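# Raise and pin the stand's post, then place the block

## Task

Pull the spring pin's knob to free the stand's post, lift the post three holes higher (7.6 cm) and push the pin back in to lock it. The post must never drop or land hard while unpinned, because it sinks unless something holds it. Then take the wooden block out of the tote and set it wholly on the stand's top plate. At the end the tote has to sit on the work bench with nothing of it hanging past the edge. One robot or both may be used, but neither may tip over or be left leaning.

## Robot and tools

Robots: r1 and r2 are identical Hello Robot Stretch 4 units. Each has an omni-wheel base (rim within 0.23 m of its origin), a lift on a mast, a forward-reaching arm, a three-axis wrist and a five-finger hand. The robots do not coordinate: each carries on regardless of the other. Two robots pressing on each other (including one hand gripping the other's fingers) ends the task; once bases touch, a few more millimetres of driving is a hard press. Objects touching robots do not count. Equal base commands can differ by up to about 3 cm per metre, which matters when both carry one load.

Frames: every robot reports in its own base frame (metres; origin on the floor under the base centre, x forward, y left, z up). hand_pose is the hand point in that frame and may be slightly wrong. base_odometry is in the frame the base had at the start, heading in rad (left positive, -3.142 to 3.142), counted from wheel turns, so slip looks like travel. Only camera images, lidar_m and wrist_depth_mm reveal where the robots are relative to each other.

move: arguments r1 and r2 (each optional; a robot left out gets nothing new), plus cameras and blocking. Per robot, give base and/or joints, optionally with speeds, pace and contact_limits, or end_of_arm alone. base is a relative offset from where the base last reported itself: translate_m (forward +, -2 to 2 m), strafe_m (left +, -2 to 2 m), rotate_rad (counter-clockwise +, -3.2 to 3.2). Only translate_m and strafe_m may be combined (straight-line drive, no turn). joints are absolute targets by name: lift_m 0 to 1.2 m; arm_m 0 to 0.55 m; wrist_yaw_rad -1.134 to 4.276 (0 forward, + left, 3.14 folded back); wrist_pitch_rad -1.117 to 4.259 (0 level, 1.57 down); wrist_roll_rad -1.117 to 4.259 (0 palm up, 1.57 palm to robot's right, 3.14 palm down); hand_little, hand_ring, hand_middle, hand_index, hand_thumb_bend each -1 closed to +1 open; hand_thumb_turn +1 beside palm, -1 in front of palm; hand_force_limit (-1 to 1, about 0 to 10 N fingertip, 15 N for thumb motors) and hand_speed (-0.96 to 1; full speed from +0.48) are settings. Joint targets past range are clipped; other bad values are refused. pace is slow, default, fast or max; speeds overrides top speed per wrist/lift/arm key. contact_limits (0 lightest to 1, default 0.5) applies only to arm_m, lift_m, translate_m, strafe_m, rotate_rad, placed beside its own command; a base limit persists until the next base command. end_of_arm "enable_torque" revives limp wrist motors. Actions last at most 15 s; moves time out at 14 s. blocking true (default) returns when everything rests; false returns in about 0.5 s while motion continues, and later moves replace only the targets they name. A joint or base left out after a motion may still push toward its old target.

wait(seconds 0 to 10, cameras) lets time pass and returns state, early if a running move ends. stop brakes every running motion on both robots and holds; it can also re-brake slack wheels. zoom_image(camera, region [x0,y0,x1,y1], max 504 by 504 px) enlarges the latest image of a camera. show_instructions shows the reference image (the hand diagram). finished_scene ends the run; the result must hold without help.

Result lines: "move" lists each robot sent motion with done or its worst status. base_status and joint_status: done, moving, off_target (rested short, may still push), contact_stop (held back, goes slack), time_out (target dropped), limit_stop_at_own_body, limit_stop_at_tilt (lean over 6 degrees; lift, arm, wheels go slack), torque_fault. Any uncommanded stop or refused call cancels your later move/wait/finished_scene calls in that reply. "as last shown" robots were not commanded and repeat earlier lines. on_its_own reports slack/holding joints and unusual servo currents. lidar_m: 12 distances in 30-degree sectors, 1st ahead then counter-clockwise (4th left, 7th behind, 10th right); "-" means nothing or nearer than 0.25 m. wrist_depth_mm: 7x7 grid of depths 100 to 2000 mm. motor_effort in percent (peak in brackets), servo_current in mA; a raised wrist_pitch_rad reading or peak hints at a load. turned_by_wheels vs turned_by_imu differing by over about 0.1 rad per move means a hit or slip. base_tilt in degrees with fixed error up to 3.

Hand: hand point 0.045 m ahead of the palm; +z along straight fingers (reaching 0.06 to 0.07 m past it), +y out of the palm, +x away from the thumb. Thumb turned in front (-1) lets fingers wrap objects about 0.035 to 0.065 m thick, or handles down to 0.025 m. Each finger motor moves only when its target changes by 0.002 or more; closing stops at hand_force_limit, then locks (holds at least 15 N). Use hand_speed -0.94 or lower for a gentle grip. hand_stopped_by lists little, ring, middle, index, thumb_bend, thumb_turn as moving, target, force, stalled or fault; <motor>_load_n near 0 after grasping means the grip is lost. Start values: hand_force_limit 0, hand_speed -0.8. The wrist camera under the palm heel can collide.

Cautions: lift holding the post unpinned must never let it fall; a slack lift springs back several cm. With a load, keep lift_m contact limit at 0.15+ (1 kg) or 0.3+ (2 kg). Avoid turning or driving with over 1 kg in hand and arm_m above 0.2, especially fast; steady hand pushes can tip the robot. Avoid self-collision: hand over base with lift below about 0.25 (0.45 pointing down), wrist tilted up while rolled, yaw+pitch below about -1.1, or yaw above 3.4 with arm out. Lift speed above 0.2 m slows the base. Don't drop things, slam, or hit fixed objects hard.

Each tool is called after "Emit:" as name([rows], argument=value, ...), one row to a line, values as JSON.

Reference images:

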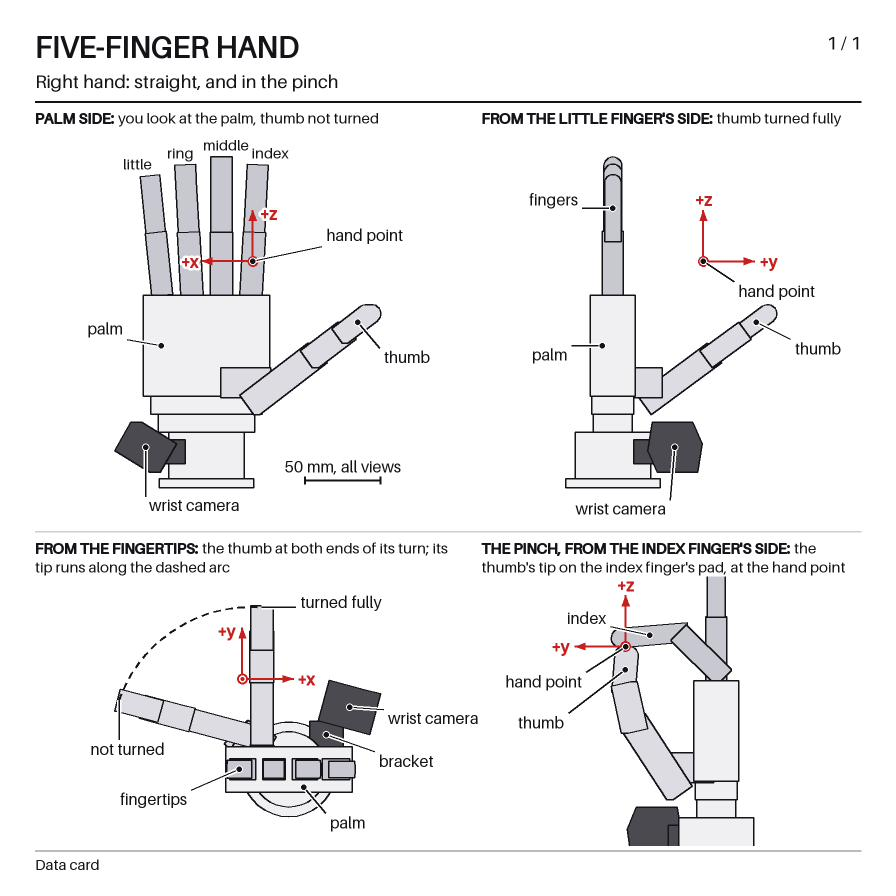

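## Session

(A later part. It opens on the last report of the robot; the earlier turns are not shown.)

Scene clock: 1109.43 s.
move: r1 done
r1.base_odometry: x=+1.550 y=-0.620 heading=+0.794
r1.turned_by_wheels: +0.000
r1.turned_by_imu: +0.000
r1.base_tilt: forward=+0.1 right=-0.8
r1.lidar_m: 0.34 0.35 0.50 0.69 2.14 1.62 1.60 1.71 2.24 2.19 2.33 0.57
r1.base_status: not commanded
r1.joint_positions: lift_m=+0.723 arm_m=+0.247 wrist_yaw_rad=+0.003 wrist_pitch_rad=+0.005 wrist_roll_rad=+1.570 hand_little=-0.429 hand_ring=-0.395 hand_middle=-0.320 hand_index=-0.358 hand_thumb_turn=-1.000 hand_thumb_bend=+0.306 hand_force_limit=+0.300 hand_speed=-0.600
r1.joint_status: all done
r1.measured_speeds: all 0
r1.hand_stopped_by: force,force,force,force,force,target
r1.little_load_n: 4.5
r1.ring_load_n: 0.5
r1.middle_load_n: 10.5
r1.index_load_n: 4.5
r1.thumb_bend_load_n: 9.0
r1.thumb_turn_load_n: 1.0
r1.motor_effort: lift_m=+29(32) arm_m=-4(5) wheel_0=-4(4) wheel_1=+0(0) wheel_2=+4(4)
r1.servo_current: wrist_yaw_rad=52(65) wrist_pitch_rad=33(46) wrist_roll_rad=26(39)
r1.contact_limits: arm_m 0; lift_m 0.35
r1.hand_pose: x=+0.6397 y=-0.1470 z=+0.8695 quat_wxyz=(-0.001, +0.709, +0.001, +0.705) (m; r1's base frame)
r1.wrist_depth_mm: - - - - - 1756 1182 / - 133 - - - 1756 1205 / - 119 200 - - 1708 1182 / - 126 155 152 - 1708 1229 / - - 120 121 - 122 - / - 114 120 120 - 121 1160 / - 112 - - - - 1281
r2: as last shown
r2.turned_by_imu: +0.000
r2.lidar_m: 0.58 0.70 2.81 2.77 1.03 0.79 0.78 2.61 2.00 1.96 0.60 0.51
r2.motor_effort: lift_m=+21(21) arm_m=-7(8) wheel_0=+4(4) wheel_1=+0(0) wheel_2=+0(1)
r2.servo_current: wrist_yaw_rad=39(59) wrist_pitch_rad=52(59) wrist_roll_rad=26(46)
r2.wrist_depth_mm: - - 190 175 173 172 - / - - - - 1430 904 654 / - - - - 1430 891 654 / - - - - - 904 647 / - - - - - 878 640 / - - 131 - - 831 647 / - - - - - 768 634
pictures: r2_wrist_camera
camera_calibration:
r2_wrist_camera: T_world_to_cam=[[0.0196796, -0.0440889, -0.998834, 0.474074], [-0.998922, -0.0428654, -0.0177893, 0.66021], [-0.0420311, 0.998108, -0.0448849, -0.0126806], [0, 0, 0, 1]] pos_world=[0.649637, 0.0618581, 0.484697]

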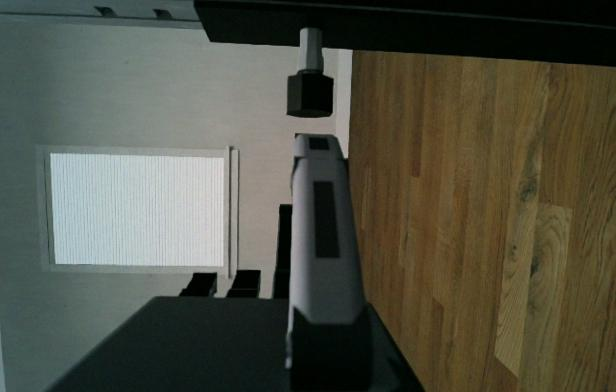

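Emit:
move(r1={"joints": {"lift_m": 0.7265}, "speeds": {"lift_m": 0.03}, "contact_limits": {"lift_m": 0.35}}, cameras=["r2_wrist_camera"])

Emit:
zoom_image(camera="r2_wrist_camera", region=[240, 0, 360, 130])

Emit:
move(r1={"joints": {"lift_m": 0.729}, "speeds": {"lift_m": 0.03}, "contact_limits": {"lift_m": 0.35}}, cameras=["r2_wrist_camera"])

Emit:
zoom_image(camera="r2_wrist_camera", region=[240, 0, 360, 130])

Scene clock: 1121.37 s.
move: r1 done
r1.base_odometry: x=+1.550 y=-0.620 heading=+0.794
r1.turned_by_wheels: +0.000
r1.turned_by_imu: +0.001
r1.base_tilt: forward=+0.1 right=-0.9
r1.lidar_m: 0.33 0.34 0.50 0.70 2.11 1.65 1.60 1.72 2.24 2.19 2.33 0.57
r1.base_status: not commanded
r1.joint_positions: lift_m=+0.726 arm_m=+0.247 wrist_yaw_rad=+0.003 wrist_pitch_rad=+0.005 wrist_roll_rad=+1.570 hand_little=-0.429 hand_ring=-0.395 hand_middle=-0.320 hand_index=-0.358 hand_thumb_turn=-1.000 hand_thumb_bend=+0.306 hand_force_limit=+0.300 hand_speed=-0.600
r1.joint_status: all done
r1.measured_speeds: all 0
r1.hand_stopped_by: force,force,force,force,force,target
r1.little_load_n: 4.5
r1.ring_load_n: 1.0
r1.middle_load_n: 10.5
r1.index_load_n: 4.0
r1.thumb_bend_load_n: 9.0
r1.thumb_turn_load_n: 1.0
r1.motor_effort: lift_m=+29(32) arm_m=-4(5) wheel_0=-4(4) wheel_1=+0(1) wheel_2=+4(4)
r1.servo_current: wrist_yaw_rad=46(52) wrist_pitch_rad=26(59) wrist_roll_rad=26(39)
r1.contact_limits: arm_m 0; lift_m 0.35
r1.hand_pose: x=+0.6397 y=-0.1470 z=+0.8721 quat_wxyz=(-0.001, +0.709, +0.001, +0.705) (m; r1's base frame)
r1.wrist_depth_mm: - - - - - 1708 1182 / - 132 - - - 1661 1229 / - 119 201 - - 1808 1205 / - 126 155 152 - 1661 1205 / - - 120 121 - 122 - / - 113 120 120 - 121 1205 / - 112 - - - - 1281
r2: as last shown
r2.turned_by_imu: -0.001
r2.base_tilt: forward=-0.1 right=-0.8
r2.lidar_m: 0.58 0.69 2.83 2.77 1.04 0.79 0.78 2.63 2.00 1.95 0.58 0.50
r2.index_load_n: 0.5
r2.motor_effort: lift_m=+21(21) arm_m=-8(8) wheel_0=+4(4) wheel_1=+0(0) wheel_2=+0(0)
r2.servo_current: wrist_yaw_rad=39(52) wrist_pitch_rad=59(65) wrist_roll_rad=39(52)
r2.wrist_depth_mm: - - 191 175 172 172 - / - - - - 1430 891 654 / - - - - 1430 891 654 / - - - - - 891 647 / - - - - - 878 640 / - - 131 - - 831 640 / - - - - - 768 640
pictures: r2_wrist_camera
camera_calibration:
r2_wrist_camera: T_world_to_cam=[[0.0196796, -0.0440889, -0.998834, 0.474074], [-0.998922, -0.0428654, -0.0177893, 0.66021], [-0.0420311, 0.998108, -0.0448849, -0.0126806], [0, 0, 0, 1]] pos_world=[0.649637, 0.0618581, 0.484697]

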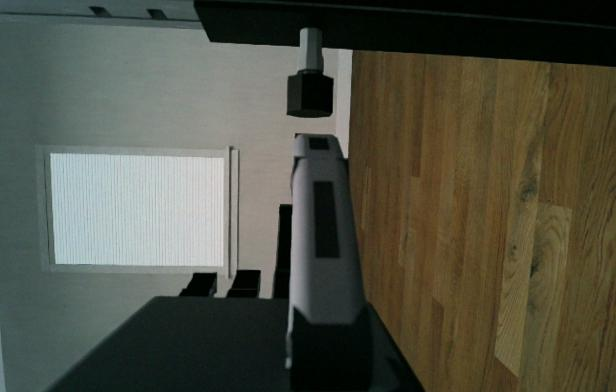

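Scaled by 3.877.

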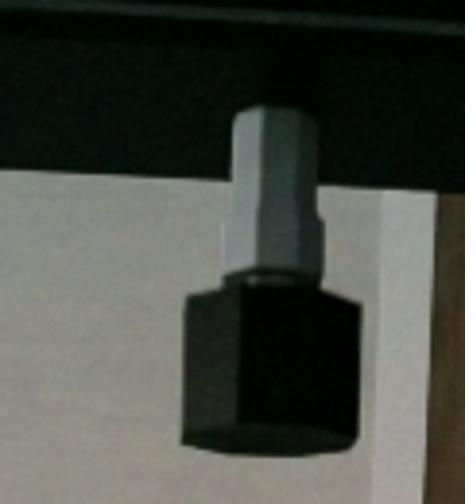

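Scene clock: 1121.83 s.
move: r1 done
r1.base_odometry: x=+1.550 y=-0.620 heading=+0.794
r1.turned_by_wheels: +0.000
r1.turned_by_imu: +0.000
r1.base_tilt: forward=+0.2 right=-0.9
r1.lidar_m: 0.35 0.34 0.49 0.71 2.13 1.64 1.60 1.72 2.23 2.19 2.33 0.56
r1.base_status: not commanded
r1.joint_positions: lift_m=+0.728 arm_m=+0.247 wrist_yaw_rad=+0.003 wrist_pitch_rad=+0.005 wrist_roll_rad=+1.570 hand_little=-0.429 hand_ring=-0.395 hand_middle=-0.320 hand_index=-0.358 hand_thumb_turn=-1.000 hand_thumb_bend=+0.306 hand_force_limit=+0.300 hand_speed=-0.600
r1.joint_status: all done
r1.measured_speeds: all 0
r1.hand_stopped_by: force,force,force,force,force,target
r1.little_load_n: 4.5
r1.ring_load_n: 0.5
r1.middle_load_n: 10.5
r1.index_load_n: 4.0
r1.thumb_bend_load_n: 9.0
r1.thumb_turn_load_n: 1.0
r1.motor_effort: lift_m=+29(33) arm_m=-4(5) wheel_0=-4(4) wheel_1=+0(1) wheel_2=+4(4)
r1.servo_current: wrist_yaw_rad=46(59) wrist_pitch_rad=65(65) wrist_roll_rad=26(39)
r1.contact_limits: arm_m 0; lift_m 0.35
r1.hand_pose: x=+0.6397 y=-0.1470 z=+0.8746 quat_wxyz=(-0.001, +0.709, +0.001, +0.705) (m; r1's base frame)
r1.wrist_depth_mm: - - - - - 1708 1205 / - 132 - - - 1708 1205 / - 119 200 - - 1756 1205 / - 126 155 152 - 1708 1205 / - - 120 121 - 122 - / - 114 120 120 - 121 1182 / - 112 - - - - 1281
r2: as last shown
r2.turned_by_imu: +0.000
r2.base_tilt: forward=+0.1 right=-0.7
r2.lidar_m: 0.58 0.69 2.83 2.76 1.04 0.79 0.78 2.61 2.01 1.94 0.58 0.51
r2.index_load_n: 0.0
r2.servo_current: wrist_yaw_rad=26(52) wrist_pitch_rad=59(59) wrist_roll_rad=33(52)
r2.wrist_depth_mm: - - 190 175 173 172 - / - - - - 1464 904 647 / - - - - 1397 891 654 / - - - - - 891 647 / - - - - - 891 640 / - - 131 - - 820 640 / - - - - - 768 640
pictures: r2_wrist_camera
camera_calibration:
r2_wrist_camera: T_world_to_cam=[[0.0196796, -0.0440889, -0.998834, 0.474074], [-0.998922, -0.0428654, -0.0177893, 0.66021], [-0.0420311, 0.998108, -0.0448849, -0.0126806], [0, 0, 0, 1]] pos_world=[0.649637, 0.0618581, 0.484697]

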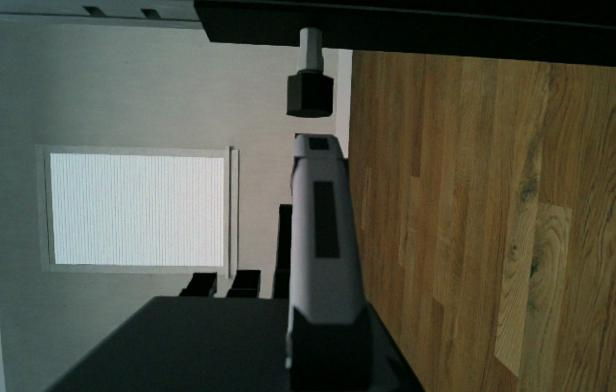

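Scaled by 3.877.

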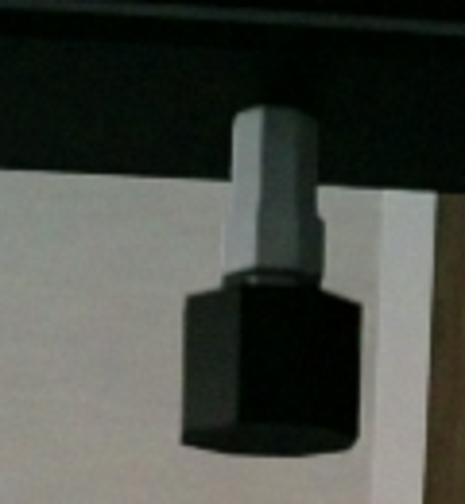

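Emit:
move(r1={"joints": {"lift_m": 0.732}, "speeds": {"lift_m": 0.03}, "contact_limits": {"lift_m": 0.35}}, cameras=["r2_wrist_camera"])

Emit:
zoom_image(camera="r2_wrist_camera", region=[240, 0, 360, 130])

Emit:
move(r1={"joints": {"lift_m": 0.735}, "speeds": {"lift_m": 0.03}, "contact_limits": {"lift_m": 0.35}}, cameras=["r2_wrist_camera"])

Emit:
zoom_image(camera="r2_wrist_camera", region=[240, 0, 360, 130])

Scene clock: 1155.93 s.
move: r1 done
r1.base_odometry: x=+1.550 y=-0.620 heading=+0.794
r1.turned_by_wheels: +0.000
r1.turned_by_imu: +0.001
r1.base_tilt: forward=+0.1 right=-0.9
r1.lidar_m: 0.34 0.36 0.49 0.72 2.13 1.65 1.60 1.72 2.26 2.20 2.33 0.55
r1.base_status: not commanded
r1.joint_positions: lift_m=+0.731 arm_m=+0.247 wrist_yaw_rad=+0.003 wrist_pitch_rad=+0.005 wrist_roll_rad=+1.570 hand_little=-0.429 hand_ring=-0.395 hand_middle=-0.320 hand_index=-0.358 hand_thumb_turn=-1.000 hand_thumb_bend=+0.306 hand_force_limit=+0.300 hand_speed=-0.600
r1.joint_status: all done
r1.measured_speeds: all 0
r1.hand_stopped_by: force,force,force,force,force,target
r1.little_load_n: 4.5
r1.ring_load_n: 0.5
r1.middle_load_n: 10.5
r1.index_load_n: 3.5
r1.thumb_bend_load_n: 9.0
r1.thumb_turn_load_n: 1.0
r1.motor_effort: lift_m=+28(33) arm_m=-4(5) wheel_0=-4(4) wheel_1=+0(0) wheel_2=+4(4)
r1.servo_current: wrist_yaw_rad=33(65) wrist_pitch_rad=20(52) wrist_roll_rad=33(39)
r1.contact_limits: arm_m 0; lift_m 0.35
r1.hand_pose: x=+0.6397 y=-0.1470 z=+0.8776 quat_wxyz=(-0.001, +0.709, +0.001, +0.705) (m; r1's base frame)
r1.wrist_depth_mm: - - - - - 1756 1182 / - 132 - - - 1756 1229 / - 119 200 - - 1808 1255 / - 126 154 152 - 1661 1229 / - - 120 121 - 122 - / - 113 120 120 - 122 1229 / - 112 - - - - 1308
r2: as last shown
r2.turned_by_imu: -0.001
r2.base_tilt: forward=-0.1 right=-0.8
r2.lidar_m: 0.58 0.68 2.83 2.78 1.03 0.79 0.78 2.60 2.00 1.95 0.62 0.51
r2.servo_current: wrist_yaw_rad=46(46) wrist_pitch_rad=52(65) wrist_roll_rad=39(46)
r2.wrist_depth_mm: - - 191 175 173 172 - / - - - 177 1397 904 640 / - - - - 1397 904 647 / - - - - - 891 647 / - - - - - 878 647 / - - 130 - - 831 640 / - - - - - 778 634
pictures: r2_wrist_camera
camera_calibration:
r2_wrist_camera: T_world_to_cam=[[0.0196796, -0.0440889, -0.998834, 0.474074], [-0.998922, -0.0428654, -0.0177893, 0.66021], [-0.0420311, 0.998108, -0.0448849, -0.0126806], [0, 0, 0, 1]] pos_world=[0.649637, 0.0618581, 0.484697]

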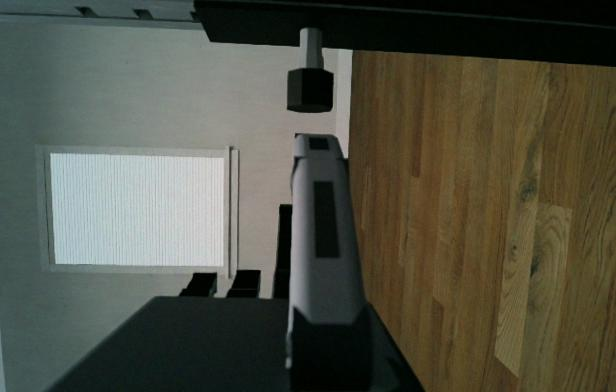

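Scaled by 3.877.

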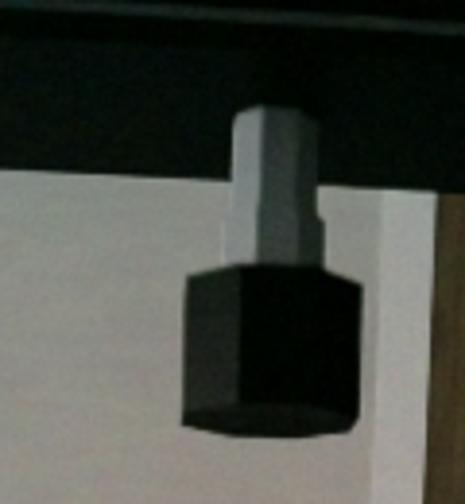

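Scene clock: 1156.43 s.
move: r1 done
r1.base_odometry: x=+1.550 y=-0.620 heading=+0.794
r1.turned_by_wheels: +0.000
r1.turned_by_imu: +0.000
r1.base_tilt: forward=+0.1 right=-0.9
r1.lidar_m: 0.33 0.35 0.48 0.72 2.14 1.64 1.61 1.71 2.25 2.19 2.34 0.55
r1.base_status: not commanded
r1.joint_positions: lift_m=+0.734 arm_m=+0.247 wrist_yaw_rad=+0.003 wrist_pitch_rad=+0.005 wrist_roll_rad=+1.570 hand_little=-0.429 hand_ring=-0.395 hand_middle=-0.320 hand_index=-0.358 hand_thumb_turn=-1.000 hand_thumb_bend=+0.306 hand_force_limit=+0.300 hand_speed=-0.600
r1.joint_status: all done
r1.measured_speeds: all 0
r1.hand_stopped_by: force,force,force,force,force,target
r1.little_load_n: 4.5
r1.ring_load_n: 1.5
r1.middle_load_n: 10.5
r1.index_load_n: 6.0
r1.thumb_bend_load_n: 9.0
r1.thumb_turn_load_n: 1.0
r1.motor_effort: lift_m=+31(34) arm_m=-5(5) wheel_0=-4(4) wheel_1=+0(1) wheel_2=+4(4)
r1.servo_current: wrist_yaw_rad=39(59) wrist_pitch_rad=33(52) wrist_roll_rad=33(39)
r1.contact_limits: arm_m 0; lift_m 0.35
r1.hand_pose: x=+0.6397 y=-0.1470 z=+0.8803 quat_wxyz=(-0.001, +0.709, +0.001, +0.705) (m; r1's base frame)
r1.wrist_depth_mm: - - - - - 1756 1205 / - 133 - - - 1756 1205 / - 119 203 - - 1756 1229 / - 126 155 152 - 1618 1229 / - - 120 121 - 122 - / - 114 120 120 - 122 1205 / - 112 - - - - 1255
r2: as last shown
r2.turned_by_imu: +0.000
r2.base_tilt: forward=-0.2 right=-0.7
r2.lidar_m: 0.57 0.69 2.81 2.77 1.04 0.80 0.79 2.60 2.00 1.95 0.61 0.49
r2.thumb_turn_load_n: 0.5
r2.motor_effort: lift_m=+21(21) arm_m=-8(8) wheel_0=+4(4) wheel_1=+0(1) wheel_2=+0(0)
r2.servo_current: wrist_yaw_rad=39(46) wrist_pitch_rad=59(59) wrist_roll_rad=33(46)
r2.wrist_depth_mm: - - 191 175 173 173 - / - - - 177 1430 904 647 / - - - - 1397 904 647 / - - - - - 891 647 / - - - - - 891 647 / - - 131 - - 820 647 / - - - - - 778 634
pictures: r2_wrist_camera
camera_calibration:
r2_wrist_camera: T_world_to_cam=[[0.0196796, -0.0440889, -0.998834, 0.474074], [-0.998922, -0.0428654, -0.0177893, 0.66021], [-0.0420311, 0.998108, -0.0448849, -0.0126806], [0, 0, 0, 1]] pos_world=[0.649637, 0.0618581, 0.484697]

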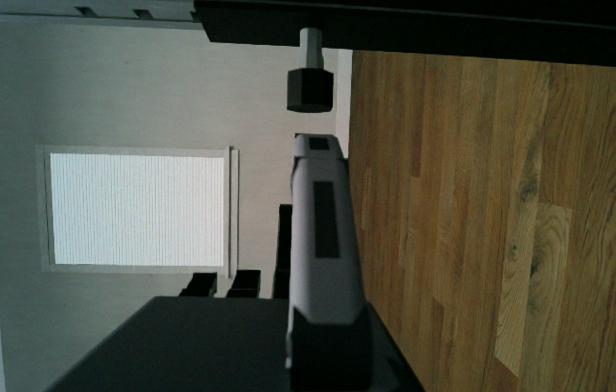

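Scaled by 3.877.

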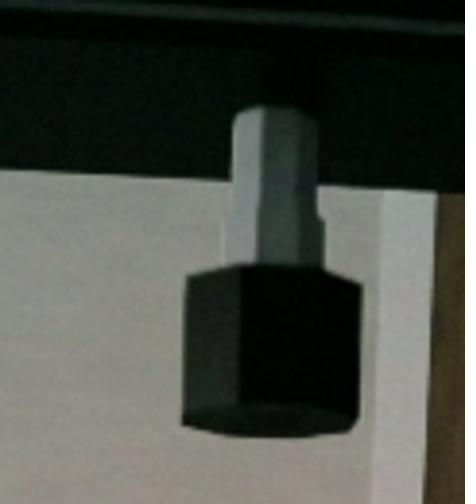

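Emit:
move(r1={"joints": {"lift_m": 0.722}, "speeds": {"lift_m": 0.03}}, cameras=["r2_wrist_camera", "r1_wrist_camera", "r2_head_camera"])

Emit:
zoom_image(camera="r2_head_camera", region=[90, 290, 210, 490])

Scene clock: 1164.67 s.
move: r1 done
r1.base_odometry: x=+1.550 y=-0.620 heading=+0.794
r1.turned_by_wheels: +0.000
r1.turned_by_imu: +0.001
r1.base_tilt: forward=+0.1 right=-0.9
r1.lidar_m: 0.34 0.35 0.48 0.71 2.14 1.65 1.59 1.73 2.24 2.20 2.31 0.56
r1.base_status: not commanded
r1.joint_positions: lift_m=+0.722 arm_m=+0.247 wrist_yaw_rad=+0.003 wrist_pitch_rad=+0.005 wrist_roll_rad=+1.570 hand_little=-0.429 hand_ring=-0.395 hand_middle=-0.320 hand_index=-0.359 hand_thumb_turn=-1.000 hand_thumb_bend=+0.306 hand_force_limit=+0.300 hand_speed=-0.600
r1.joint_status: all done
r1.measured_speeds: all 0
r1.hand_stopped_by: force,force,force,force,force,target
r1.little_load_n: 4.5
r1.ring_load_n: 0.0
r1.middle_load_n: 10.5
r1.index_load_n: 0.0
r1.thumb_bend_load_n: 9.5
r1.thumb_turn_load_n: 1.0
r1.motor_effort: lift_m=+17(30) arm_m=-5(5) wheel_0=-4(4) wheel_1=+0(1) wheel_2=+4(4)
r1.servo_current: wrist_yaw_rad=33(59) wrist_pitch_rad=33(59) wrist_roll_rad=26(39)
r1.contact_limits: arm_m 0
r1.hand_pose: x=+0.6397 y=-0.1470 z=+0.8686 quat_wxyz=(-0.001, +0.709, +0.001, +0.705) (m; r1's base frame)
r1.wrist_depth_mm: - - - - - 1808 1229 / - 133 - - - 1808 1205 / - 120 194 - - 1863 1255 / - 127 153 155 - 1808 1255 / - - 120 120 - 120 - / - 114 120 120 - 120 1182 / - 113 - - - - 1308
r2: as last shown
r2.turned_by_imu: -0.001
r2.base_tilt: forward=-0.2 right=-0.8
r2.lidar_m: 0.57 0.70 2.82 2.77 1.04 0.78 0.78 2.58 2.00 1.94 0.60 0.52
r2.motor_effort: lift_m=+21(21) arm_m=-8(8) wheel_0=+4(4) wheel_1=+0(0) wheel_2=+0(1)
r2.servo_current: wrist_yaw_rad=46(52) wrist_pitch_rad=52(65) wrist_roll_rad=39(52)
r2.wrist_depth_mm: - - 190 175 173 172 - / - - - 177 1430 904 654 / - - - - 1397 891 647 / - - - - - 904 647 / - - - - - 878 647 / - - 130 - - 820 634 / - - - - - 768 640
pictures: r1_wrist_camera, r2_head_camera, r2_wrist_camera
camera_calibration:
r1_wrist_camera: T_world_to_cam=[[0.0159674, 0.0521319, -0.998513, 0.892195], [0.0468218, 0.997505, 0.052828, 0.0728937], [0.998776, -0.0475957, 0.0134867, -0.499499], [0, 0, 0, 1]] pos_world=[0.481228, -0.142998, 0.893754]
r2_wrist_camera: T_world_to_cam=[[0.0196796, -0.0440889, -0.998834, 0.474074], [-0.998922, -0.0428654, -0.0177893, 0.66021], [-0.0420311, 0.998108, -0.0448849, -0.0126806], [0, 0, 0, 1]] pos_world=[0.649637, 0.0618581, 0.484697]

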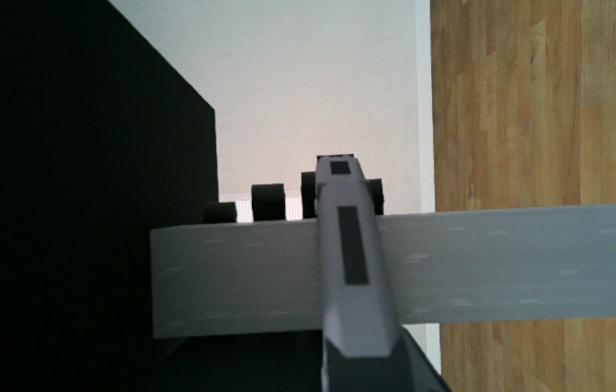

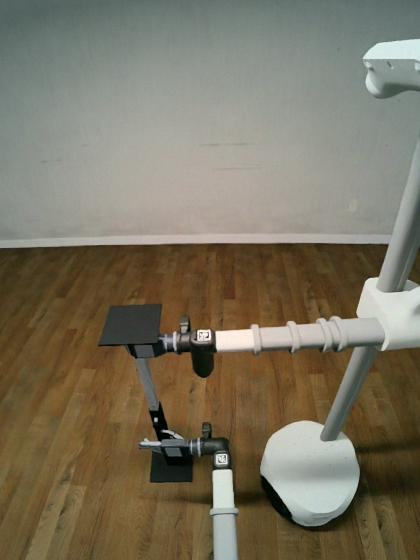

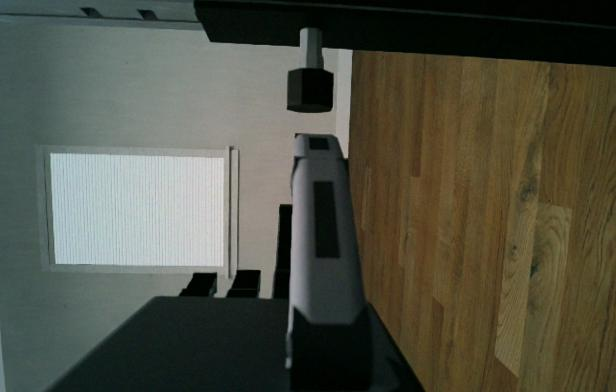

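Scaled by 2.520 from the camera's 420x560 image, which has a finer 1200x1600 frame.

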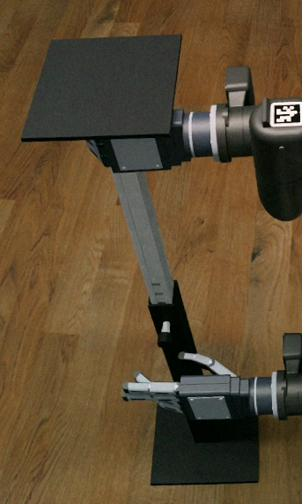

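Emit:
move(r1={"joints": {"lift_m": 0.730}, "speeds": {"lift_m": 0.05}}, r2={"joints": {"arm_m": 0.1, "hand_speed": 0.3, "hand_index": 1.0, "hand_middle": 1.0, "hand_thumb_bend": 1.0}}, cameras=["r1_wrist_camera"])

Emit:
move(r2={"base": {"translate_m": -0.35, "strafe_m": -0.35}, "joints": {"arm_m": 0.0}}, cameras=["r2_head_camera", "r2_head_right_camera", "r2_head_left_camera"])

Scene clock: 1244.37 s.
move: r1 done; r2 done
r1.base_odometry: x=+1.550 y=-0.620 heading=+0.794
r1.turned_by_wheels: +0.000
r1.turned_by_imu: +0.002
r1.base_tilt: forward=+0.1 right=-0.9
r1.lidar_m: 0.60 0.42 0.49 0.70 2.13 1.64 1.59 1.72 2.25 2.19 2.33 0.56
r1.base_status: not commanded
r1.joint_positions: lift_m=+0.729 arm_m=+0.247 wrist_yaw_rad=+0.003 wrist_pitch_rad=+0.005 wrist_roll_rad=+1.570 hand_little=-0.429 hand_ring=-0.395 hand_middle=-0.320 hand_index=-0.359 hand_thumb_turn=-1.000 hand_thumb_bend=+0.306 hand_force_limit=+0.300 hand_speed=-0.600
r1.joint_status: all done
r1.measured_speeds: all 0
r1.hand_stopped_by: force,force,force,force,force,target
r1.little_load_n: 4.0
r1.ring_load_n: 0.0
r1.middle_load_n: 10.5
r1.index_load_n: 2.0
r1.thumb_bend_load_n: 9.0
r1.thumb_turn_load_n: 0.5
r1.motor_effort: lift_m=+27(28) arm_m=-4(5) wheel_0=-4(4) wheel_1=+0(1) wheel_2=+4(4)
r1.servo_current: wrist_yaw_rad=39(65) wrist_pitch_rad=33(52) wrist_roll_rad=26(39)
r1.contact_limits: arm_m 0
r1.hand_pose: x=+0.6397 y=-0.1470 z=+0.8757 quat_wxyz=(-0.001, +0.709, +0.001, +0.705) (m; r1's base frame)
r1.wrist_depth_mm: - - - - - 1808 1205 / - 131 - - - 1756 1205 / - 119 196 - - 1808 1205 / - 126 153 155 - 1756 1229 / - - 121 121 - 121 - / - 113 120 120 - 121 1182 / - 111 - - - - 1281
r2.base_odometry: x=-1.387 y=+2.789 heading=+2.685
r2.turned_by_wheels: +0.000
r2.turned_by_imu: -0.001
r2.base_tilt: forward=-0.1 right=-0.8
r2.lidar_m: 0.57 0.68 2.85 2.78 1.03 0.79 0.78 2.58 1.99 1.95 0.60 0.51
r2.base_status: not commanded
r2.joint_positions: lift_m=+0.316 arm_m=+0.100 wrist_yaw_rad=+1.568 wrist_pitch_rad=+0.004 wrist_roll_rad=+1.568 hand_little=+1.000 hand_ring=+1.000 hand_middle=+1.000 hand_index=+1.000 hand_thumb_turn=-1.000 hand_thumb_bend=+1.000 hand_force_limit=+0.700 hand_speed=+0.300
r2.joint_status: all done
r2.measured_speeds: all 0
r2.hand_stopped_by: target,target,target,target,target,target
r2.little_load_n: -0.5
r2.ring_load_n: 0.0
r2.middle_load_n: 0.0
r2.index_load_n: 0.0
r2.thumb_bend_load_n: 0.0
r2.thumb_turn_load_n: 0.5
r2.motor_effort: lift_m=+21(21) arm_m=-8(14) wheel_0=+4(4) wheel_1=+0(1) wheel_2=+0(0)
r2.servo_current: wrist_yaw_rad=52(52) wrist_pitch_rad=46(65) wrist_roll_rad=39(52)
r2.hand_pose: x=+0.4194 y=+0.2210 z=+0.4625 quat_wxyz=(-0.498, +0.501, +0.501, +0.500) (m; r2's base frame)
r2.wrist_depth_mm: - - - - 1430 904 661 / - - - - 1308 904 654 / - - - - 1182 904 654 / - - - - - 891 654 / - - - - - 878 640 / - - 131 - - 831 640 / - - - - - 778 640
pictures: r1_wrist_camera
camera_calibration:
r1_wrist_camera: T_world_to_cam=[[0.0159674, 0.0521319, -0.998513, 0.899285], [0.0468218, 0.997505, 0.052828, 0.0725186], [0.998776, -0.0475957, 0.0134867, -0.499595], [0, 0, 0, 1]] pos_world=[0.481228, -0.142998, 0.900854]

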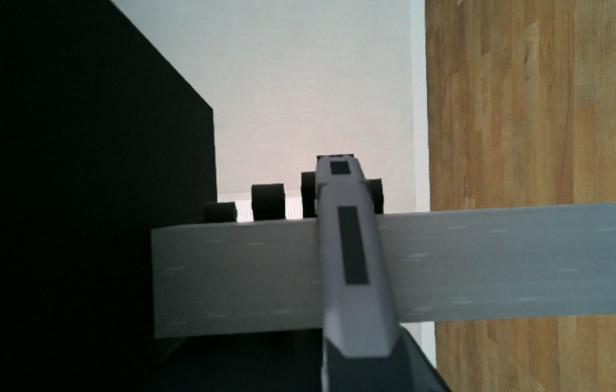

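Scene clock: 1247.47 s.
move: r2 done
r1: as last shown
r1.turned_by_imu: +0.001
r1.base_tilt: forward=+0.1 right=-0.8
r1.lidar_m: 0.59 3.31 0.61 0.63 2.13 1.64 1.59 1.71 2.25 2.19 2.33 0.54
r1.little_load_n: 3.5
r1.middle_load_n: 11.0
r1.thumb_turn_load_n: 1.0
r1.motor_effort: lift_m=+27(28) arm_m=-4(5) wheel_0=-4(4) wheel_1=+1(1) wheel_2=+4(4)
r1.servo_current: wrist_yaw_rad=52(59) wrist_pitch_rad=26(52) wrist_roll_rad=26(39)
r1.contact_limits: arm_m 0
r1.wrist_depth_mm: - - - - - 1756 1229 / - 132 - - - 1863 1205 / - 119 196 - - 1808 1205 / - 126 154 155 - 1756 1229 / - - 120 121 - 121 - / - 113 120 120 - 121 1182 / - 111 - - - - 1255
r2.base_odometry: x=-0.919 y=+2.949 heading=+2.686
r2.turned_by_wheels: +0.001
r2.turned_by_imu: -0.002
r2.base_tilt: forward=-0.1 right=-0.7
r2.lidar_m: 0.75 0.97 3.24 3.15 0.61 0.64 - 2.10 1.61 1.57 1.69 2.42
r2.base_status: done
r2.joint_positions: lift_m=+0.316 arm_m=+0.003 wrist_yaw_rad=+1.568 wrist_pitch_rad=+0.004 wrist_roll_rad=+1.568 hand_little=+1.000 hand_ring=+1.000 hand_middle=+1.000 hand_index=+1.000 hand_thumb_turn=-1.000 hand_thumb_bend=+1.000 hand_force_limit=+0.700 hand_speed=+0.300
r2.joint_status: all done
joint sent to its limit — r2.arm_m, lower limit.
r2.measured_speeds: all 0
r2.hand_stopped_by: target,target,target,target,target,target
r2.little_load_n: 0.0
r2.ring_load_n: -0.5
r2.middle_load_n: 0.0
r2.index_load_n: 0.0
r2.thumb_bend_load_n: 0.0
r2.thumb_turn_load_n: 0.5
r2.motor_effort: lift_m=+21(21) arm_m=-8(14) wheel_0=+7(12) wheel_1=-3(12) wheel_2=+2(15)
r2.servo_current: wrist_yaw_rad=39(59) wrist_pitch_rad=59(65) wrist_roll_rad=39(52)
r2.hand_pose: x=+0.3218 y=+0.2210 z=+0.4625 quat_wxyz=(-0.498, +0.501, +0.501, +0.500) (m; r2's base frame)
r2.wrist_depth_mm: - - - - 1430 904 654 / - - - - 1281 904 654 / - - - - 1182 904 647 / - - - - - 891 654 / - - - - - 891 647 / - - 131 - - 831 647 / - - - - - 778 634
pictures: r2_head_camera, r2_head_left_camera, r2_head_right_camera

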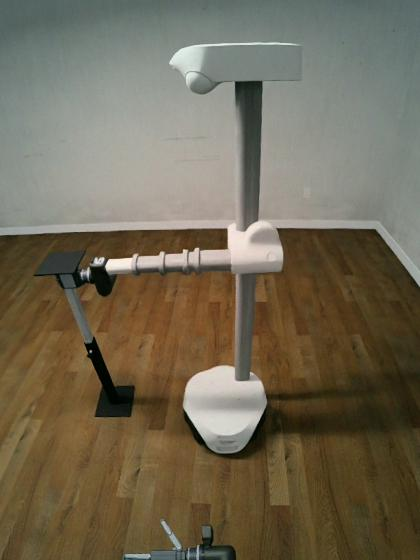

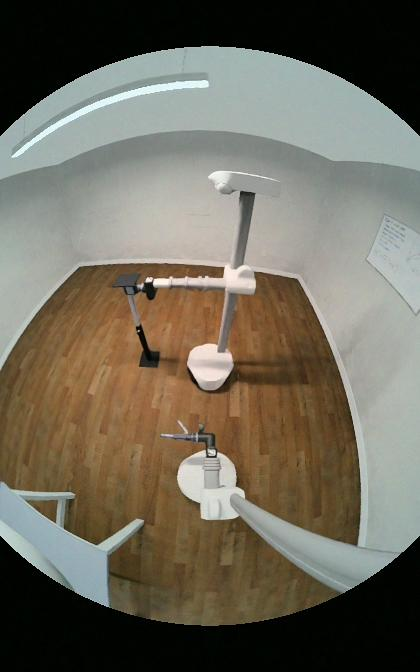

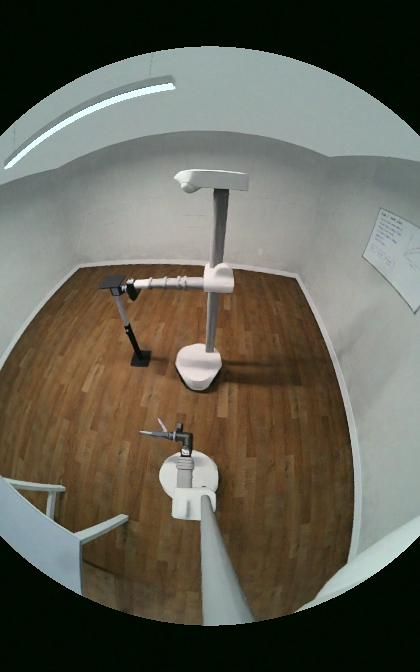

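Emit:
move(r1={"joints": {"lift_m": 0.7255, "hand_speed": 0.3}, "speeds": {"lift_m": 0.05}}, r2={"base": {"rotate_rad": 1.485}, "joints": {"lift_m": 0.85}})

Emit:
move(r1={"joints": {"hand_index": 1.0, "hand_middle": 1.0, "hand_ring": 1.0, "hand_little": 1.0, "hand_thumb_bend": 1.0}}, r2={"base": {"strafe_m": 1.16}}, cameras=["r1_wrist_camera", "r2_head_camera", "r2_head_left_camera"])

Emit:
zoom_image(camera="r2_head_camera", region=[60, 280, 360, 560])

Scene clock: 1272.30 s.
move: r1 done; r2 done
r1.base_odometry: x=+1.550 y=-0.620 heading=+0.794
r1.turned_by_wheels: +0.000
r1.turned_by_imu: +0.002
r1.base_tilt: forward=+0.1 right=-0.8
r1.lidar_m: 0.58 3.31 0.93 0.76 2.14 1.64 1.60 1.72 2.24 2.20 2.32 0.56
r1.base_status: not commanded
r1.joint_positions: lift_m=+0.726 arm_m=+0.247 wrist_yaw_rad=+0.003 wrist_pitch_rad=+0.005 wrist_roll_rad=+1.570 hand_little=-0.429 hand_ring=-0.395 hand_middle=-0.320 hand_index=-0.359 hand_thumb_turn=-1.000 hand_thumb_bend=+0.306 hand_force_limit=+0.300 hand_speed=+0.300
r1.joint_status: all done
r1.measured_speeds: all 0
r1.hand_stopped_by: force,force,force,force,force,target
r1.little_load_n: 4.5
r1.ring_load_n: 0.0
r1.middle_load_n: 11.0
r1.index_load_n: 0.5
r1.thumb_bend_load_n: 9.5
r1.thumb_turn_load_n: 0.5
r1.motor_effort: lift_m=+17(26) arm_m=-4(5) wheel_0=-4(4) wheel_1=+0(1) wheel_2=+4(4)
r1.servo_current: wrist_yaw_rad=52(72) wrist_pitch_rad=26(59) wrist_roll_rad=33(39)
r1.contact_limits: arm_m 0
r1.hand_pose: x=+0.6397 y=-0.1470 z=+0.8720 quat_wxyz=(-0.001, +0.709, +0.001, +0.705) (m; r1's base frame)
r1.wrist_depth_mm: - - - - - 1808 1205 / - 131 - - - 1808 1229 / - 118 193 - - 1863 1229 / - 118 152 155 - 1756 1255 / - - 120 121 - 120 - / - 113 120 120 - 120 1205 / - 112 - - - - 1308
r2.base_odometry: x=-0.919 y=+2.949 heading=-2.113
r2.turned_by_wheels: +1.484
r2.turned_by_imu: +1.462
r2.base_tilt: forward=-0.2 right=-0.7
r2.lidar_m: 3.15 0.67 0.62 1.50 2.31 1.66 1.56 1.63 2.20 0.76 0.94 3.29
r2.base_status: done
r2.joint_positions: lift_m=+0.850 arm_m=+0.003 wrist_yaw_rad=+1.569 wrist_pitch_rad=+0.004 wrist_roll_rad=+1.568 hand_little=+1.000 hand_ring=+1.000 hand_middle=+1.000 hand_index=+1.000 hand_thumb_turn=-1.000 hand_thumb_bend=+1.000 hand_force_limit=+0.700 hand_speed=+0.300
r2.joint_status: all done
r2.measured_speeds: all 0
r2.hand_stopped_by: target,target,target,target,target,target
r2.little_load_n: 0.0
r2.ring_load_n: 0.0
r2.middle_load_n: 0.0
r2.index_load_n: 0.0
r2.thumb_bend_load_n: 0.0
r2.thumb_turn_load_n: 0.5
r2.motor_effort: lift_m=+22(27) arm_m=-8(8) wheel_0=-6(14) wheel_1=-2(9) wheel_2=-2(14)
r2.servo_current: wrist_yaw_rad=46(52) wrist_pitch_rad=59(65) wrist_roll_rad=33(52)
r2.hand_pose: x=+0.3217 y=+0.2210 z=+0.9964 quat_wxyz=(-0.498, +0.501, +0.501, +0.500) (m; r2's base frame)
r2.wrist_depth_mm: - - - - - - 439 / - - - - - - 1281 / - - - - - 1808 1366 / - - - - - 1863 1366 / - - - - - 1756 1336 / - - 130 - - 1756 1366 / - - - - - 1618 1336
pictures: none

Scene clock: 1277.50 s.
move: r1 done; r2 done
r1.base_odometry: x=+1.550 y=-0.620 heading=+0.794
r1.turned_by_wheels: +0.000
r1.turned_by_imu: +0.002
r1.base_tilt: forward=+0.0 right=-0.8
r1.lidar_m: 0.59 3.30 1.46 1.90 2.10 1.63 1.61 1.71 2.23 2.19 2.32 0.57
r1.base_status: not commanded
r1.joint_positions: lift_m=+0.726 arm_m=+0.247 wrist_yaw_rad=+0.003 wrist_pitch_rad=+0.005 wrist_roll_rad=+1.570 hand_little=+1.000 hand_ring=+1.000 hand_middle=+1.000 hand_index=+1.000 hand_thumb_turn=-1.000 hand_thumb_bend=+1.000 hand_force_limit=+0.300 hand_speed=+0.300
r1.joint_status: all done
r1.measured_speeds: all 0
r1.hand_stopped_by: target,target,target,target,target,target
r1.little_load_n: 0.0
r1.ring_load_n: 0.0
r1.middle_load_n: 0.0
r1.index_load_n: 0.0
r1.thumb_bend_load_n: 0.0
r1.thumb_turn_load_n: 0.5
r1.motor_effort: lift_m=+19(19) arm_m=-4(5) wheel_0=-4(4) wheel_1=+0(1) wheel_2=+3(4)
r1.servo_current: wrist_yaw_rad=46(65) wrist_pitch_rad=52(59) wrist_roll_rad=26(39)
r1.contact_limits: arm_m 0
r1.hand_pose: x=+0.6396 y=-0.1470 z=+0.8719 quat_wxyz=(-0.001, +0.709, +0.001, +0.705) (m; r1's base frame)
r1.wrist_depth_mm: - - - - - 1808 1205 / - 121 - - - 1808 1205 / - 117 192 - - 1863 1281 / - 125 187 - - 1618 1255 / - 113 123 124 - 124 - / - - 123 123 - 123 1118 / - 111 - - - - 1308
r2.base_odometry: x=+0.074 y=+2.350 heading=-2.114
r2.turned_by_wheels: +0.000
r2.turned_by_imu: +0.002
r2.base_tilt: forward=-0.1 right=-0.7
r2.lidar_m: 0.37 0.45 0.55 4.44 2.30 1.67 1.59 1.65 2.25 1.92 0.57 0.42
r2.base_status: done
r2.joint_positions: lift_m=+0.850 arm_m=+0.003 wrist_yaw_rad=+1.569 wrist_pitch_rad=+0.004 wrist_roll_rad=+1.568 hand_little=+1.000 hand_ring=+1.000 hand_middle=+1.000 hand_index=+1.000 hand_thumb_turn=-1.000 hand_thumb_bend=+1.000 hand_force_limit=+0.700 hand_speed=+0.300
r2.joint_status: not commanded
r2.measured_speeds: all 0
r2.hand_stopped_by: target,target,target,target,target,target
r2.little_load_n: 0.0
r2.ring_load_n: 0.0
r2.middle_load_n: 0.0
r2.index_load_n: 0.0
r2.thumb_bend_load_n: 0.0
r2.thumb_turn_load_n: 0.5
r2.motor_effort: lift_m=+21(22) arm_m=-8(8) wheel_0=-6(15) wheel_1=-1(12) wheel_2=+0(8)
r2.servo_current: wrist_yaw_rad=39(59) wrist_pitch_rad=46(72) wrist_roll_rad=46(52)
r2.hand_pose: x=+0.3217 y=+0.2210 z=+0.9964 quat_wxyz=(-0.498, +0.501, +0.501, +0.500) (m; r2's base frame)
r2.wrist_depth_mm: - - - - - - - / - - - - - - - / - - - - - 1863 1366 / - - - - - 1863 1366 / - - - - - 1756 1366 / - - 131 - - 1708 1336 / - - - - - 1618 1336
pictures: r1_wrist_camera, r2_head_camera, r2_head_left_camera
camera_calibration:
r1_wrist_camera: T_world_to_cam=[[0.0159725, 0.0521301, -0.998513, 0.895488], [0.0469216, 0.997501, 0.0528279, 0.072671], [0.998771, -0.0476956, 0.0134866, -0.499556], [0, 0, 0, 1]] pos_world=[0.481229, -0.142998, 0.897054]

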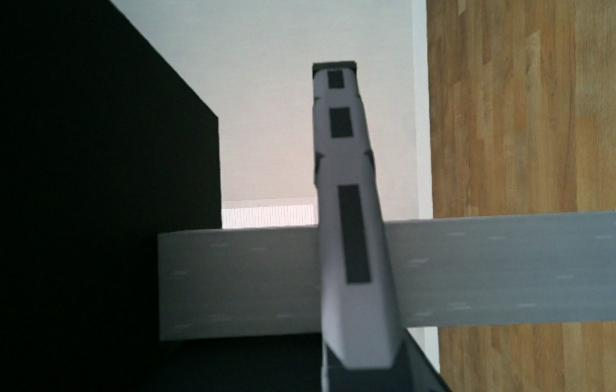

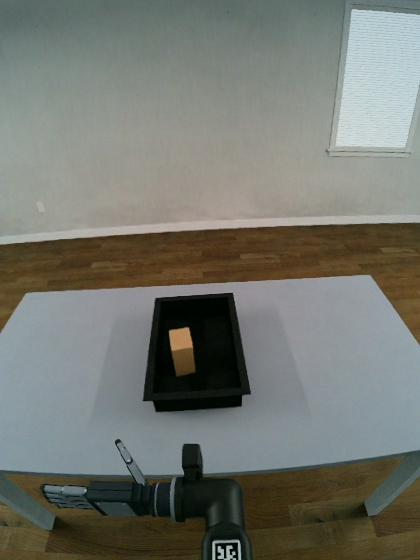

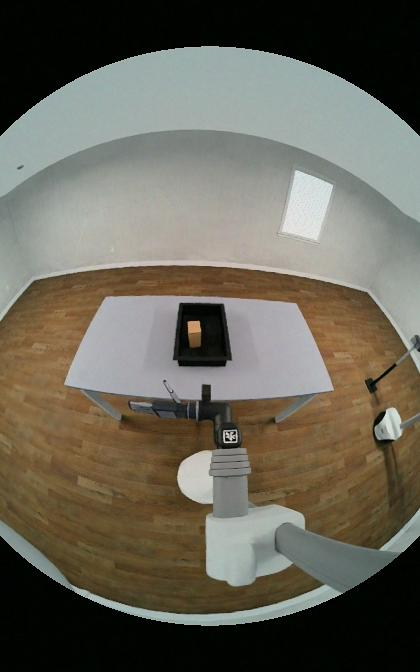

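Scaled by 1.680 from the camera's 420x560 image, which has a finer 1200x1600 frame.

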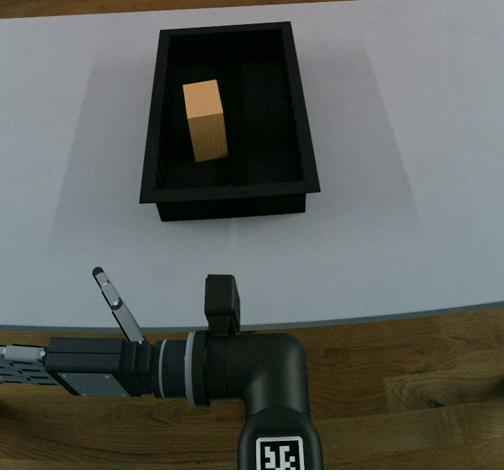

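Emit:
move(r1={"joints": {"hand_thumb_turn": 1.0}}, r2={"joints": {"lift_m": 1.1, "wrist_yaw_rad": 0.0, "wrist_pitch_rad": 1.57, "wrist_roll_rad": 1.42}}, cameras=["r2_head_camera", "r2_wrist_camera"])

Emit:
move(r1={"joints": {"arm_m": 0.0}, "speeds": {"arm_m": 0.1}, "contact_limits": {"arm_m": 0.2}}, cameras=["r1_head_camera", "r1_wrist_camera"])

Scene clock: 1368.57 s.
move: r1 off_target; r2 done
r1.base_odometry: x=+1.550 y=-0.620 heading=+0.794
r1.turned_by_wheels: +0.000
r1.turned_by_imu: +0.002
r1.base_tilt: forward=+0.0 right=-0.8
r1.lidar_m: 0.59 3.32 1.46 1.90 2.15 1.65 1.60 1.70 2.25 2.20 2.33 0.55
r1.base_status: not commanded
r1.joint_positions: lift_m=+0.726 arm_m=+0.247 wrist_yaw_rad=+0.002 wrist_pitch_rad=+0.005 wrist_roll_rad=+1.568 hand_little=+1.000 hand_ring=+1.000 hand_middle=+1.000 hand_index=+1.000 hand_thumb_turn=+0.854 hand_thumb_bend=+1.000 hand_force_limit=+0.300 hand_speed=+0.300
r1.joint_status: hand_thumb_turn off_target (ended at +0.854, target +1.000)
r1.measured_speeds: all 0
r1.hand_stopped_by: target,target,target,target,target,stalled
r1.little_load_n: 0.0
r1.ring_load_n: 0.0
r1.middle_load_n: 0.0
r1.index_load_n: 0.0
r1.thumb_bend_load_n: 1.0
r1.thumb_turn_load_n: -20.0
r1.motor_effort: lift_m=+19(19) arm_m=-5(5) wheel_0=-4(4) wheel_1=+0(1) wheel_2=+2(4)
r1.servo_current: wrist_yaw_rad=46(59) wrist_pitch_rad=46(72) wrist_roll_rad=33(39)
r1.contact_limits: arm_m 0
r1.hand_pose: x=+0.6395 y=-0.1473 z=+0.8720 quat_wxyz=(+0.000, +0.709, +0.001, +0.705) (m; r1's base frame)
r1.wrist_depth_mm: - - - - - 1808 1205 / - 125 - - - 1808 1255 / - 114 213 - - 1863 1255 / - - 184 - - 1863 1281 / - - 125 125 125 126 - / - - 125 125 125 - - / - 110 - - - - -
r2.base_odometry: x=+0.074 y=+2.350 heading=-2.114
r2.turned_by_wheels: +0.000
r2.turned_by_imu: -0.002
r2.base_tilt: forward=-0.2 right=-0.7
r2.lidar_m: 0.37 0.40 0.57 4.45 2.30 1.67 1.60 1.65 2.26 1.92 0.58 0.42
r2.base_status: not commanded
r2.joint_positions: lift_m=+1.100 arm_m=+0.003 wrist_yaw_rad=+0.002 wrist_pitch_rad=+1.568 wrist_roll_rad=+1.423 hand_little=+1.000 hand_ring=+1.000 hand_middle=+1.000 hand_index=+1.000 hand_thumb_turn=-1.000 hand_thumb_bend=+1.000 hand_force_limit=+0.700 hand_speed=+0.300
r2.joint_status: all done
r2.measured_speeds: all 0
r2.hand_stopped_by: target,target,target,target,target,target
r2.little_load_n: 0.0
r2.ring_load_n: 0.0
r2.middle_load_n: 0.0
r2.index_load_n: 0.0
r2.thumb_bend_load_n: -0.5
r2.thumb_turn_load_n: 0.0
r2.motor_effort: lift_m=+21(28) arm_m=-7(8) wheel_0=-6(6) wheel_1=-1(1) wheel_2=+0(0)
r2.servo_current: wrist_yaw_rad=52(104) wrist_pitch_rad=52(85) wrist_roll_rad=39(78)
r2.hand_pose: x=+0.1528 y=-0.1515 z=+1.0565 quat_wxyz=(+0.000, +0.997, +0.075, +0.002) (m; r2's base frame)
r2.wrist_depth_mm: - 1160 1160 1182 1205 1205 1229 / - 1160 1160 1182 1205 1205 1229 / - 1182 1182 1205 - 1229 1229 / - 1182 1182 - - 1255 1281 / - 1182 1205 1008 - - 1255 / - 1182 130 - - 1255 1281 / - - - - - 1255 1281
pictures: r2_head_camera, r2_wrist_camera
camera_calibration:
r2_wrist_camera: T_world_to_cam=[[-0.985444, -0.165964, 0.0368261, 0.101861], [-0.16429, 0.985403, 0.0446119, 0.11606], [-0.0436926, 0.0379124, -0.998325, 1.22674], [0, 0, 0, 1]] pos_world=[0.173046, -0.143969, 1.21576]

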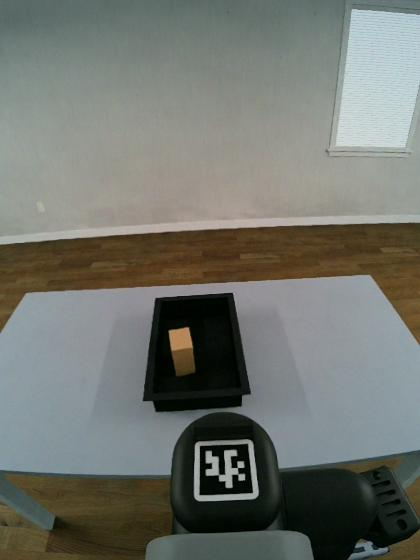

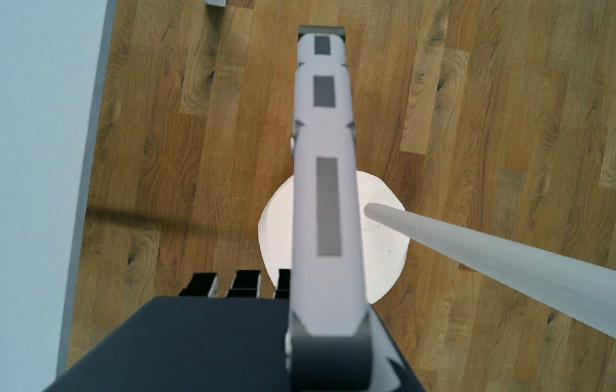

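Scene clock: 1371.53 s.
move: r1 done
r1.base_odometry: x=+1.550 y=-0.620 heading=+0.794
r1.turned_by_wheels: +0.000
r1.turned_by_imu: +0.001
r1.base_tilt: forward=+0.0 right=-0.9
r1.lidar_m: 0.51 3.29 1.44 1.90 2.13 1.65 1.60 1.72 2.25 2.20 2.32 0.56
r1.base_status: not commanded
r1.joint_positions: lift_m=+0.726 arm_m=+0.003 wrist_yaw_rad=+0.002 wrist_pitch_rad=+0.005 wrist_roll_rad=+1.568 hand_little=+1.000 hand_ring=+1.000 hand_middle=+1.000 hand_index=+1.000 hand_thumb_turn=+0.855 hand_thumb_bend=+1.000 hand_force_limit=+0.300 hand_speed=+0.300
r1.joint_status: all done
joint sent to its limit — r1.arm_m, lower limit.
r1.measured_speeds: all 0
r1.hand_stopped_by: target,target,target,target,target,stalled
r1.little_load_n: 0.0
r1.ring_load_n: 0.0
r1.middle_load_n: 0.0
r1.index_load_n: 0.0
r1.thumb_bend_load_n: 0.0
r1.thumb_turn_load_n: 0.0
r1.motor_effort: lift_m=+19(19) arm_m=-6(9) wheel_0=-4(4) wheel_1=+0(1) wheel_2=+2(3)
r1.servo_current: wrist_yaw_rad=52(59) wrist_pitch_rad=39(59) wrist_roll_rad=33(39)
r1.contact_limits: arm_m 0.2
r1.hand_pose: x=+0.3950 y=-0.1473 z=+0.8720 quat_wxyz=(+0.000, +0.709, +0.001, +0.705) (m; r1's base frame)
r1.wrist_depth_mm: - - - - - 1808 1229 / - - - - - 1808 1255 / - - - - - 1863 1255 / - - - - - 1863 1255 / - - - - - - - / - - - 402 - - - / - - - - - - -
r2: as last shown
r2.turned_by_imu: -0.001
r2.base_tilt: forward=-0.1 right=-0.8
r2.lidar_m: 0.39 0.42 0.54 4.44 2.29 1.68 1.59 1.65 2.27 1.90 0.58 0.43
r2.thumb_bend_load_n: 0.0
r2.motor_effort: lift_m=+21(22) arm_m=-7(8) wheel_0=-5(6) wheel_1=+0(1) wheel_2=+0(1)
r2.servo_current: wrist_yaw_rad=33(52) wrist_pitch_rad=46(65) wrist_roll_rad=33(52)
r2.wrist_depth_mm: - 1138 1160 1182 1205 1229 1229 / - 1138 1182 1205 1205 1229 1255 / - 1160 1182 1205 - 1255 1255 / - 1182 1205 - - 1229 1255 / - 1182 1182 1008 - - 1281 / - 1182 130 - - 1281 1281 / - - - - - 1281 1308
pictures: r1_head_camera, r1_wrist_camera
camera_calibration:
r1_wrist_camera: T_world_to_cam=[[0.0159816, 0.0505134, -0.998596, 0.899335], [0.0480704, 0.997529, 0.0512288, 0.0854037], [0.998716, -0.0488216, 0.0135139, -0.255439], [0, 0, 0, 1]] pos_world=[0.236633, -0.143092, 0.897148]

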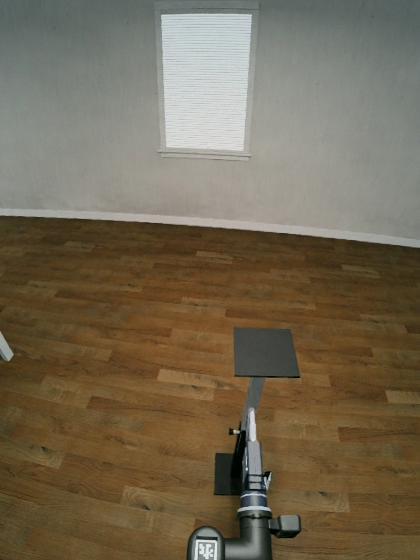

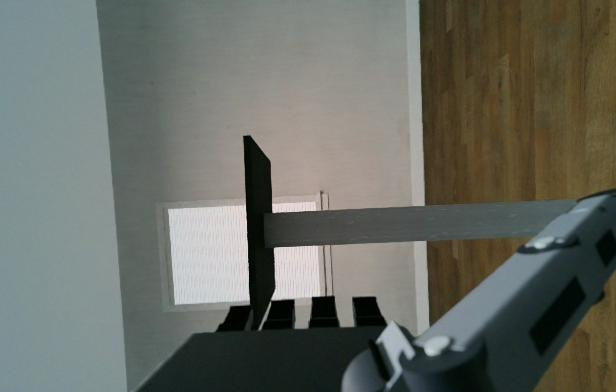

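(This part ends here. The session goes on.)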